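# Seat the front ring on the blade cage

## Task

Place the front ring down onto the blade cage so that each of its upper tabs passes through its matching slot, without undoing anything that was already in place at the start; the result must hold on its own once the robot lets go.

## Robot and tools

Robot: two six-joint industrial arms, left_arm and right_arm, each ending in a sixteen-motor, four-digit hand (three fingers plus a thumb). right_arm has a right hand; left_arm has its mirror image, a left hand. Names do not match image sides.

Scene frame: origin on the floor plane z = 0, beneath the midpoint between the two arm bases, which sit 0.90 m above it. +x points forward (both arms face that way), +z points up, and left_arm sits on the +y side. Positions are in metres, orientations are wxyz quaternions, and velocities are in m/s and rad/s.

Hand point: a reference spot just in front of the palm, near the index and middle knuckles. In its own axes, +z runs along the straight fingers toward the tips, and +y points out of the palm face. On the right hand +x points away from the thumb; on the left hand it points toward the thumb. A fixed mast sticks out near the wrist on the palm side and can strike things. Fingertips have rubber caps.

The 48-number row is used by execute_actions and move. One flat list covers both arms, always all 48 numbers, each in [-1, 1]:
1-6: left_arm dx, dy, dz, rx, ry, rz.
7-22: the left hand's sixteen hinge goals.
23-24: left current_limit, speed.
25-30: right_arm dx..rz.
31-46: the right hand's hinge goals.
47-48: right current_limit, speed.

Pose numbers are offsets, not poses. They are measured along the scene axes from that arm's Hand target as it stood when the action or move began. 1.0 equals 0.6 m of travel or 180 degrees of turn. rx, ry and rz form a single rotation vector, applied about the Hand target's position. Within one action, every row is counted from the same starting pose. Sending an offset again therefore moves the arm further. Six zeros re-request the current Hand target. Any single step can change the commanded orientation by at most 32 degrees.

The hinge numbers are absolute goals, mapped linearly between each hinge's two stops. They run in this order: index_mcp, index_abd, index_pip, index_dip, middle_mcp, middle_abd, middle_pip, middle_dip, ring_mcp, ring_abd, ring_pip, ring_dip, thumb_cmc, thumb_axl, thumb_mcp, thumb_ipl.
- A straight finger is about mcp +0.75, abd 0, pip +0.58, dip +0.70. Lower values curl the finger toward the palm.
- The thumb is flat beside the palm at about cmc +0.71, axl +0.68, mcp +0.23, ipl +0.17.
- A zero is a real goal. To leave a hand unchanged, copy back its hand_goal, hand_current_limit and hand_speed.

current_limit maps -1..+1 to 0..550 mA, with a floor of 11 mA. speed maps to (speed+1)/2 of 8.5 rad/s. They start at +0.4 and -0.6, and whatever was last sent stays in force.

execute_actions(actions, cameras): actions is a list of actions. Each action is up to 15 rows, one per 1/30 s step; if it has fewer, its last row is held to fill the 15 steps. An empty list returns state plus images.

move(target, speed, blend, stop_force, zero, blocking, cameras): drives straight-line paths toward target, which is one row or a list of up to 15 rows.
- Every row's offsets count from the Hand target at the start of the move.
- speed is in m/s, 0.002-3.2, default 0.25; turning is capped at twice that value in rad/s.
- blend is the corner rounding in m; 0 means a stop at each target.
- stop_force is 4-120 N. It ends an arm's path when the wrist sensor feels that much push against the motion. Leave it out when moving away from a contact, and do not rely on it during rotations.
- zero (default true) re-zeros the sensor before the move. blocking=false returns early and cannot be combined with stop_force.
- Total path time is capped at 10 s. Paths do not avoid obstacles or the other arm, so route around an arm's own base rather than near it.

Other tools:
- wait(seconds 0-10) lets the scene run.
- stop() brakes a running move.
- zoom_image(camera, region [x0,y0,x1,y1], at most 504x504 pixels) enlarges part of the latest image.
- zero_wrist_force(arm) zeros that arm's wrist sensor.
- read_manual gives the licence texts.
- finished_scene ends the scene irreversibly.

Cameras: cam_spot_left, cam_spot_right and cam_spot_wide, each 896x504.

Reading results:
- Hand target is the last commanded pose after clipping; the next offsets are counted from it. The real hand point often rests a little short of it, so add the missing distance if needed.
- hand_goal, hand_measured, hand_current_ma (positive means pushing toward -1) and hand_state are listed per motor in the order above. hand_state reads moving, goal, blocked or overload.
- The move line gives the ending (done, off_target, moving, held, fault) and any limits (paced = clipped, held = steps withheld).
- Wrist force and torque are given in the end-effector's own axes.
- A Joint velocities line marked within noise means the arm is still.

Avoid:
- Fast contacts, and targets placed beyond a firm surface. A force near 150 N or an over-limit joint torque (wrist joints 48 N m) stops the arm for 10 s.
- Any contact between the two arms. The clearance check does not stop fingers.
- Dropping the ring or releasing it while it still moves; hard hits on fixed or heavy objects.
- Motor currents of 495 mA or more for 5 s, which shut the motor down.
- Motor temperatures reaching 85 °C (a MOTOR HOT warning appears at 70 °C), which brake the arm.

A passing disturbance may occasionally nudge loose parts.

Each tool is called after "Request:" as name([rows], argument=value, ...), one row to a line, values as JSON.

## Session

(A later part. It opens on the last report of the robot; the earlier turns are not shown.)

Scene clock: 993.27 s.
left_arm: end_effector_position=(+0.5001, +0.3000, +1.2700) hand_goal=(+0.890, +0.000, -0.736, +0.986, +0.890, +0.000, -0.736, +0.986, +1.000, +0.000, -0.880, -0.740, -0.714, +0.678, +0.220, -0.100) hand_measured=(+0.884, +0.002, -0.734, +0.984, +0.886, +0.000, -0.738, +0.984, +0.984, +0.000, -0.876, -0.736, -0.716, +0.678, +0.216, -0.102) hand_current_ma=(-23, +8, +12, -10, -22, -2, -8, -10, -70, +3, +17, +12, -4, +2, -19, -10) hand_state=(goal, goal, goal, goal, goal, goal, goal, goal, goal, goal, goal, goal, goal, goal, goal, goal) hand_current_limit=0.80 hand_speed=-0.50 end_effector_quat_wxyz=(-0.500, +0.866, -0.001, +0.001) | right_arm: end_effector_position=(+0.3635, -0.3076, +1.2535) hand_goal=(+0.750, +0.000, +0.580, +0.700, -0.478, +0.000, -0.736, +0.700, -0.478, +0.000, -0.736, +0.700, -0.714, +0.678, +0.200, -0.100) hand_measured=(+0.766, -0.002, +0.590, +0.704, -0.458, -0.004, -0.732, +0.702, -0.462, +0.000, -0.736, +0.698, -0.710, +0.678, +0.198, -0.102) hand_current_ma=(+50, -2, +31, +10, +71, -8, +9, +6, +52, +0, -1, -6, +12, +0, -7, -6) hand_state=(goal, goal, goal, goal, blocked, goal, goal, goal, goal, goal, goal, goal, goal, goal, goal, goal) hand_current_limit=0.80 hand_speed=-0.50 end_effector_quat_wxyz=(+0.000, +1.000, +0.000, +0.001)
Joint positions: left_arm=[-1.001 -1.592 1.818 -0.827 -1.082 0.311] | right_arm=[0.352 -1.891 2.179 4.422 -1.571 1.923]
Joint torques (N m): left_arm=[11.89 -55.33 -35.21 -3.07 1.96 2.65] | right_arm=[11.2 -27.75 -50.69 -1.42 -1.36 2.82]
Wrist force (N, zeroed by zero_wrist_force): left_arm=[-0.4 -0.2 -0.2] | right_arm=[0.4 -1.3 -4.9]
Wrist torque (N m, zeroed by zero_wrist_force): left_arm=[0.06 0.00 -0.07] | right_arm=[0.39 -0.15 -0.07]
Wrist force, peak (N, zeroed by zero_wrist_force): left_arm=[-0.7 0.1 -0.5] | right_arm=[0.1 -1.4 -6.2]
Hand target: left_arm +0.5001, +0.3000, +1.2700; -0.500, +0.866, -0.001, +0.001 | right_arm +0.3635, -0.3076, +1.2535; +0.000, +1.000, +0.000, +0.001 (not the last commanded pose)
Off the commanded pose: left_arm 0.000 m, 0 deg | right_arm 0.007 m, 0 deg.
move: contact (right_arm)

Request:
move([
  [0,0,0,0,0,0,0.89,0,-0.737,0.986,0.89,0,-0.737,0.986,1.0,0,-0.88,-0.74,-0.714,0.678,0.22,-0.1,0.8,-0.5,0,0,0.12,0,0,0,0.75,0,0.58,0.7,-0.479,0,-0.737,0.7,-0.479,0,-0.737,0.7,-0.714,0.678,0.20,-0.1,0.8,-0.5],
  [0,0,0,0,0,0,0.89,0,-0.737,0.986,0.89,0,-0.737,0.986,1.0,0,-0.88,-0.74,-0.714,0.678,0.22,-0.1,0.8,-0.5,0.2,-0.5,0.13,0,0,0,0.75,0,0.58,0.7,-0.479,0,-0.737,0.7,-0.479,0,-0.737,0.7,-0.714,0.678,0.20,-0.1,0.8,-0.5],
], speed=[0.06,0.25], blend=0.01, cameras=["all"])

Request:
zoom_image(camera="cam_spot_right", region=[393, 220, 475, 290])

Request:
zoom_image(camera="cam_spot_wide", region=[485, 200, 565, 270])

Request:
zoom_image(camera="cam_spot_left", region=[475, 225, 545, 285])

Request:
zoom_image(camera="cam_spot_left", region=[476, 234, 508, 262])

Scene clock: 997.20 s.
left_arm: end_effector_position=(+0.5001, +0.3000, +1.2700) hand_goal=(+0.890, +0.000, -0.736, +0.986, +0.890, +0.000, -0.736, +0.986, +1.000, +0.000, -0.880, -0.740, -0.714, +0.678, +0.220, -0.100) hand_measured=(+0.884, +0.002, -0.734, +0.984, +0.886, +0.000, -0.738, +0.984, +0.984, +0.000, -0.876, -0.736, -0.716, +0.678, +0.216, -0.102) hand_current_ma=(-23, +8, +12, -10, -22, -2, -8, -10, -70, +3, +17, +12, -4, +2, -19, -10) hand_state=(goal, goal, goal, goal, goal, goal, goal, goal, goal, goal, goal, goal, goal, goal, goal, goal) hand_current_limit=0.80 hand_speed=-0.50 end_effector_quat_wxyz=(-0.500, +0.866, -0.001, +0.001) | right_arm: end_effector_position=(+0.4834, -0.6074, +1.3315) hand_goal=(+0.750, +0.000, +0.580, +0.700, -0.478, +0.000, -0.736, +0.700, -0.478, +0.000, -0.736, +0.700, -0.714, +0.678, +0.200, -0.100) hand_measured=(+0.750, -0.002, +0.582, +0.702, -0.458, -0.004, -0.732, +0.702, -0.462, +0.000, -0.736, +0.698, -0.710, +0.678, +0.198, -0.102) hand_current_ma=(+1, -3, +5, +6, +71, -8, +9, +6, +52, +0, -1, -6, +12, +0, -7, -6) hand_state=(goal, goal, goal, goal, blocked, goal, goal, goal, goal, goal, goal, goal, goal, goal, goal, goal) hand_current_limit=0.80 hand_speed=-0.50 end_effector_quat_wxyz=(+0.000, +1.000, +0.000, +0.001)
Joint positions: left_arm=[-1.001 -1.592 1.818 -0.827 -1.082 0.311] | right_arm=[-0.297 -1.922 2.059 4.573 -1.569 1.274]
Joint torques (N m): left_arm=[13.77 -56.74 -35.02 -3.35 2.34 2] | right_arm=[-15.27 -6.58 -55.13 -6.21 2.27 -2.23]
Wrist force (N, zeroed by zero_wrist_force): left_arm=[-0.4 -0.4 -0.3] | right_arm=[-0.1 -0.3 0.2]
Wrist torque (N m, zeroed by zero_wrist_force): left_arm=[0.02 0.00 -0.06] | right_arm=[0.01 -0.02 0.21]
Wrist force, peak (N, zeroed by zero_wrist_force): left_arm=[-0.3 0.1 -0.8] | right_arm=[0.2 -1.4 -5.2]
Hand target: left_arm +0.5001, +0.3000, +1.2700; -0.500, +0.866, -0.001, +0.001 | right_arm +0.4835, -0.6076, +1.3315; +0.000, +1.000, +0.000, +0.001
Off the commanded pose: left_arm 0.000 m, 0 deg | right_arm 0.000 m, 0 deg.
move: done

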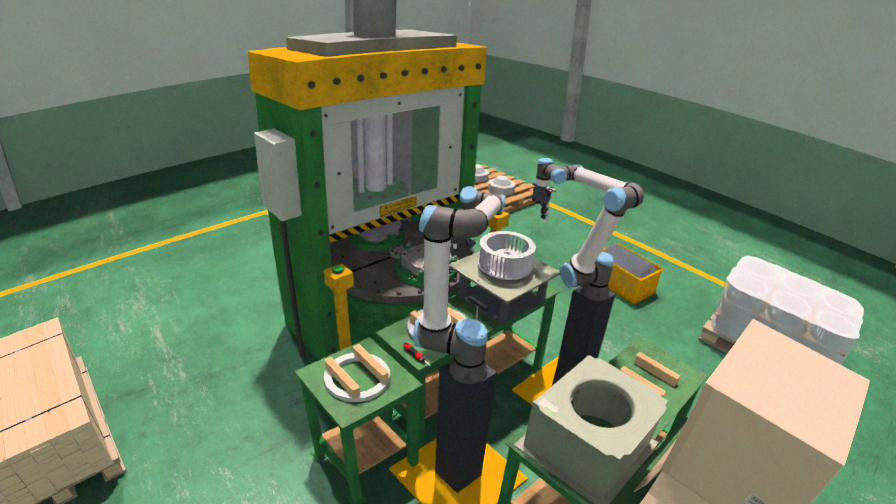

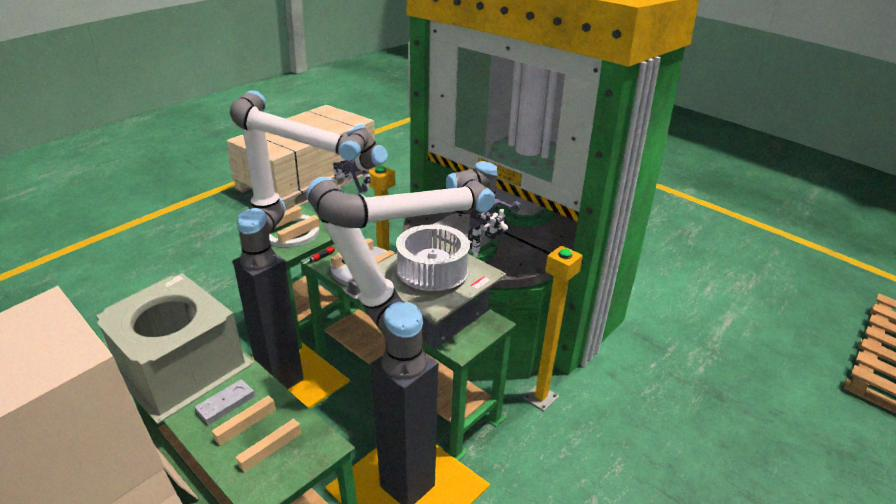

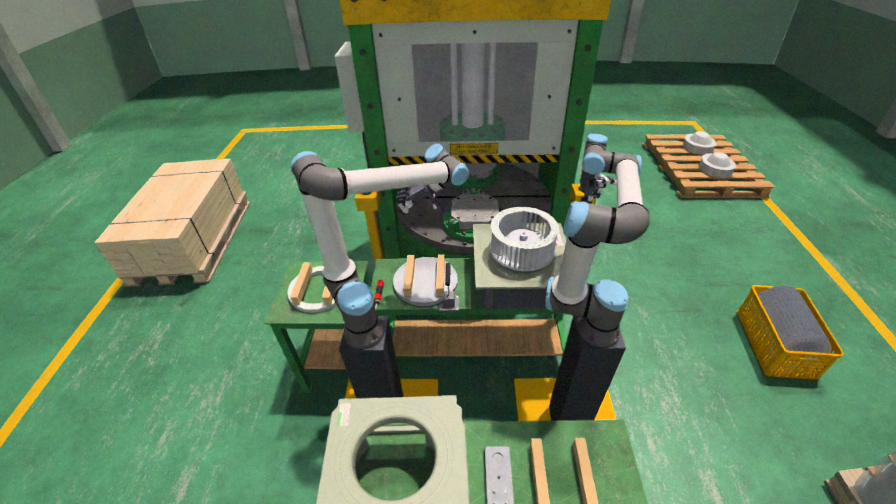

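Scaled by 6.146.

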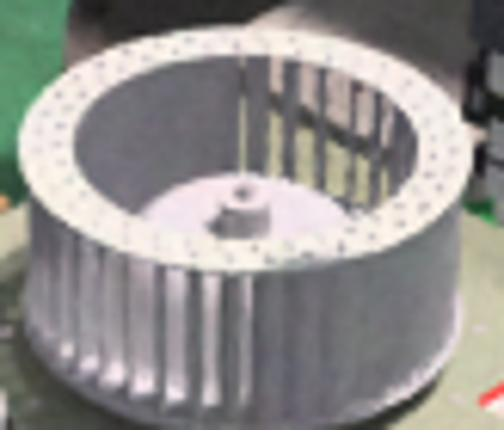

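Scaled by 6.300.

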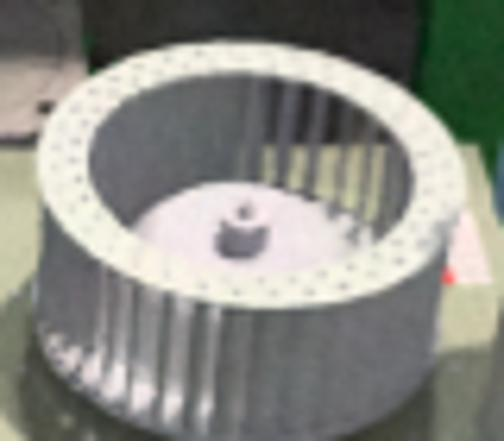

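Scaled by 7.200.

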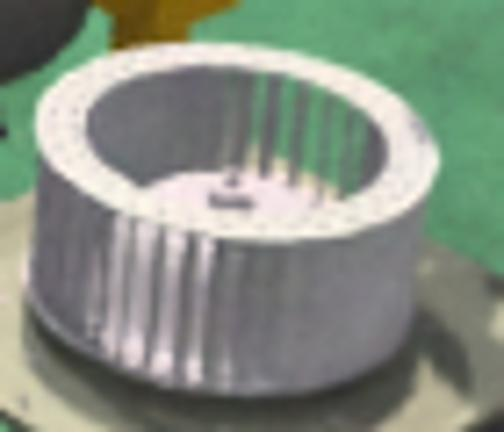

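Scaled by 15.750.

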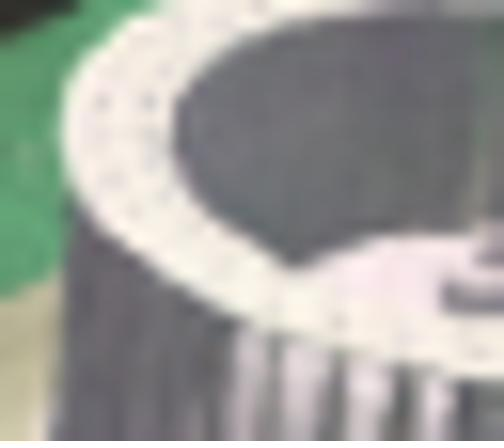

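Request:
zoom_image(camera="cam_spot_right", region=[393, 222, 433, 262])

Request:
zoom_image(camera="cam_spot_right", region=[435, 222, 475, 262])

Request:
zoom_image(camera="cam_spot_right", region=[408, 240, 458, 268])

Request:
zoom_image(camera="cam_spot_wide", region=[486, 202, 526, 252])

Request:
zoom_image(camera="cam_spot_wide", region=[522, 202, 562, 252])

Scaled by 12.600.

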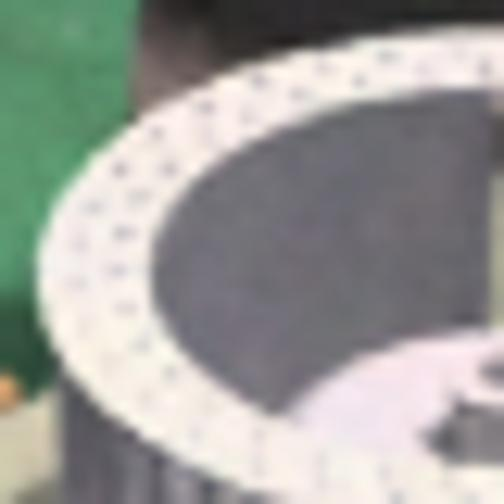

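Scaled by 12.600.

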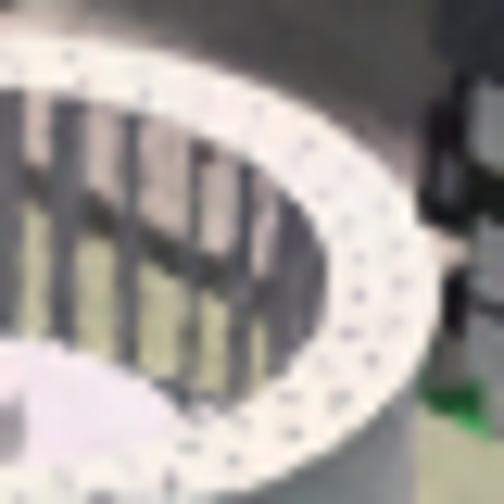

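Scaled by 10.080.

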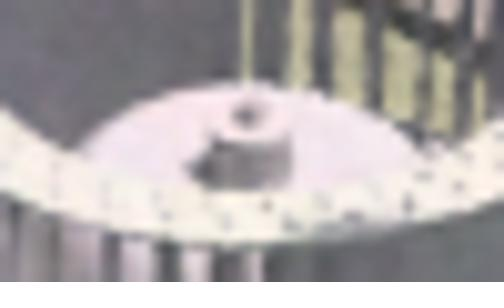

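Scaled by 10.080.

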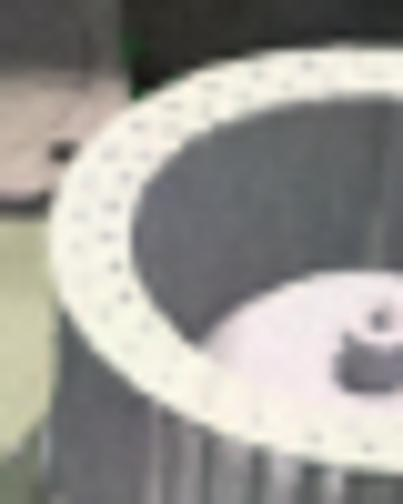

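Scaled by 10.080.

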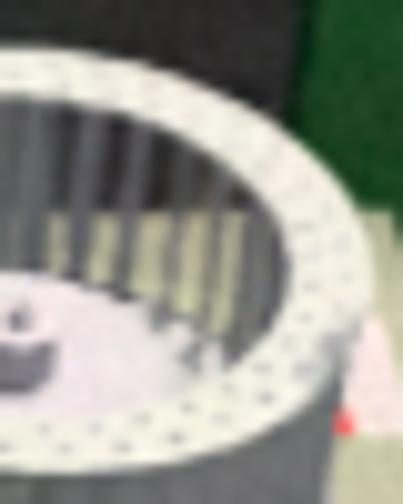

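Request:
finished_scene()

The scene is finished: the task was done.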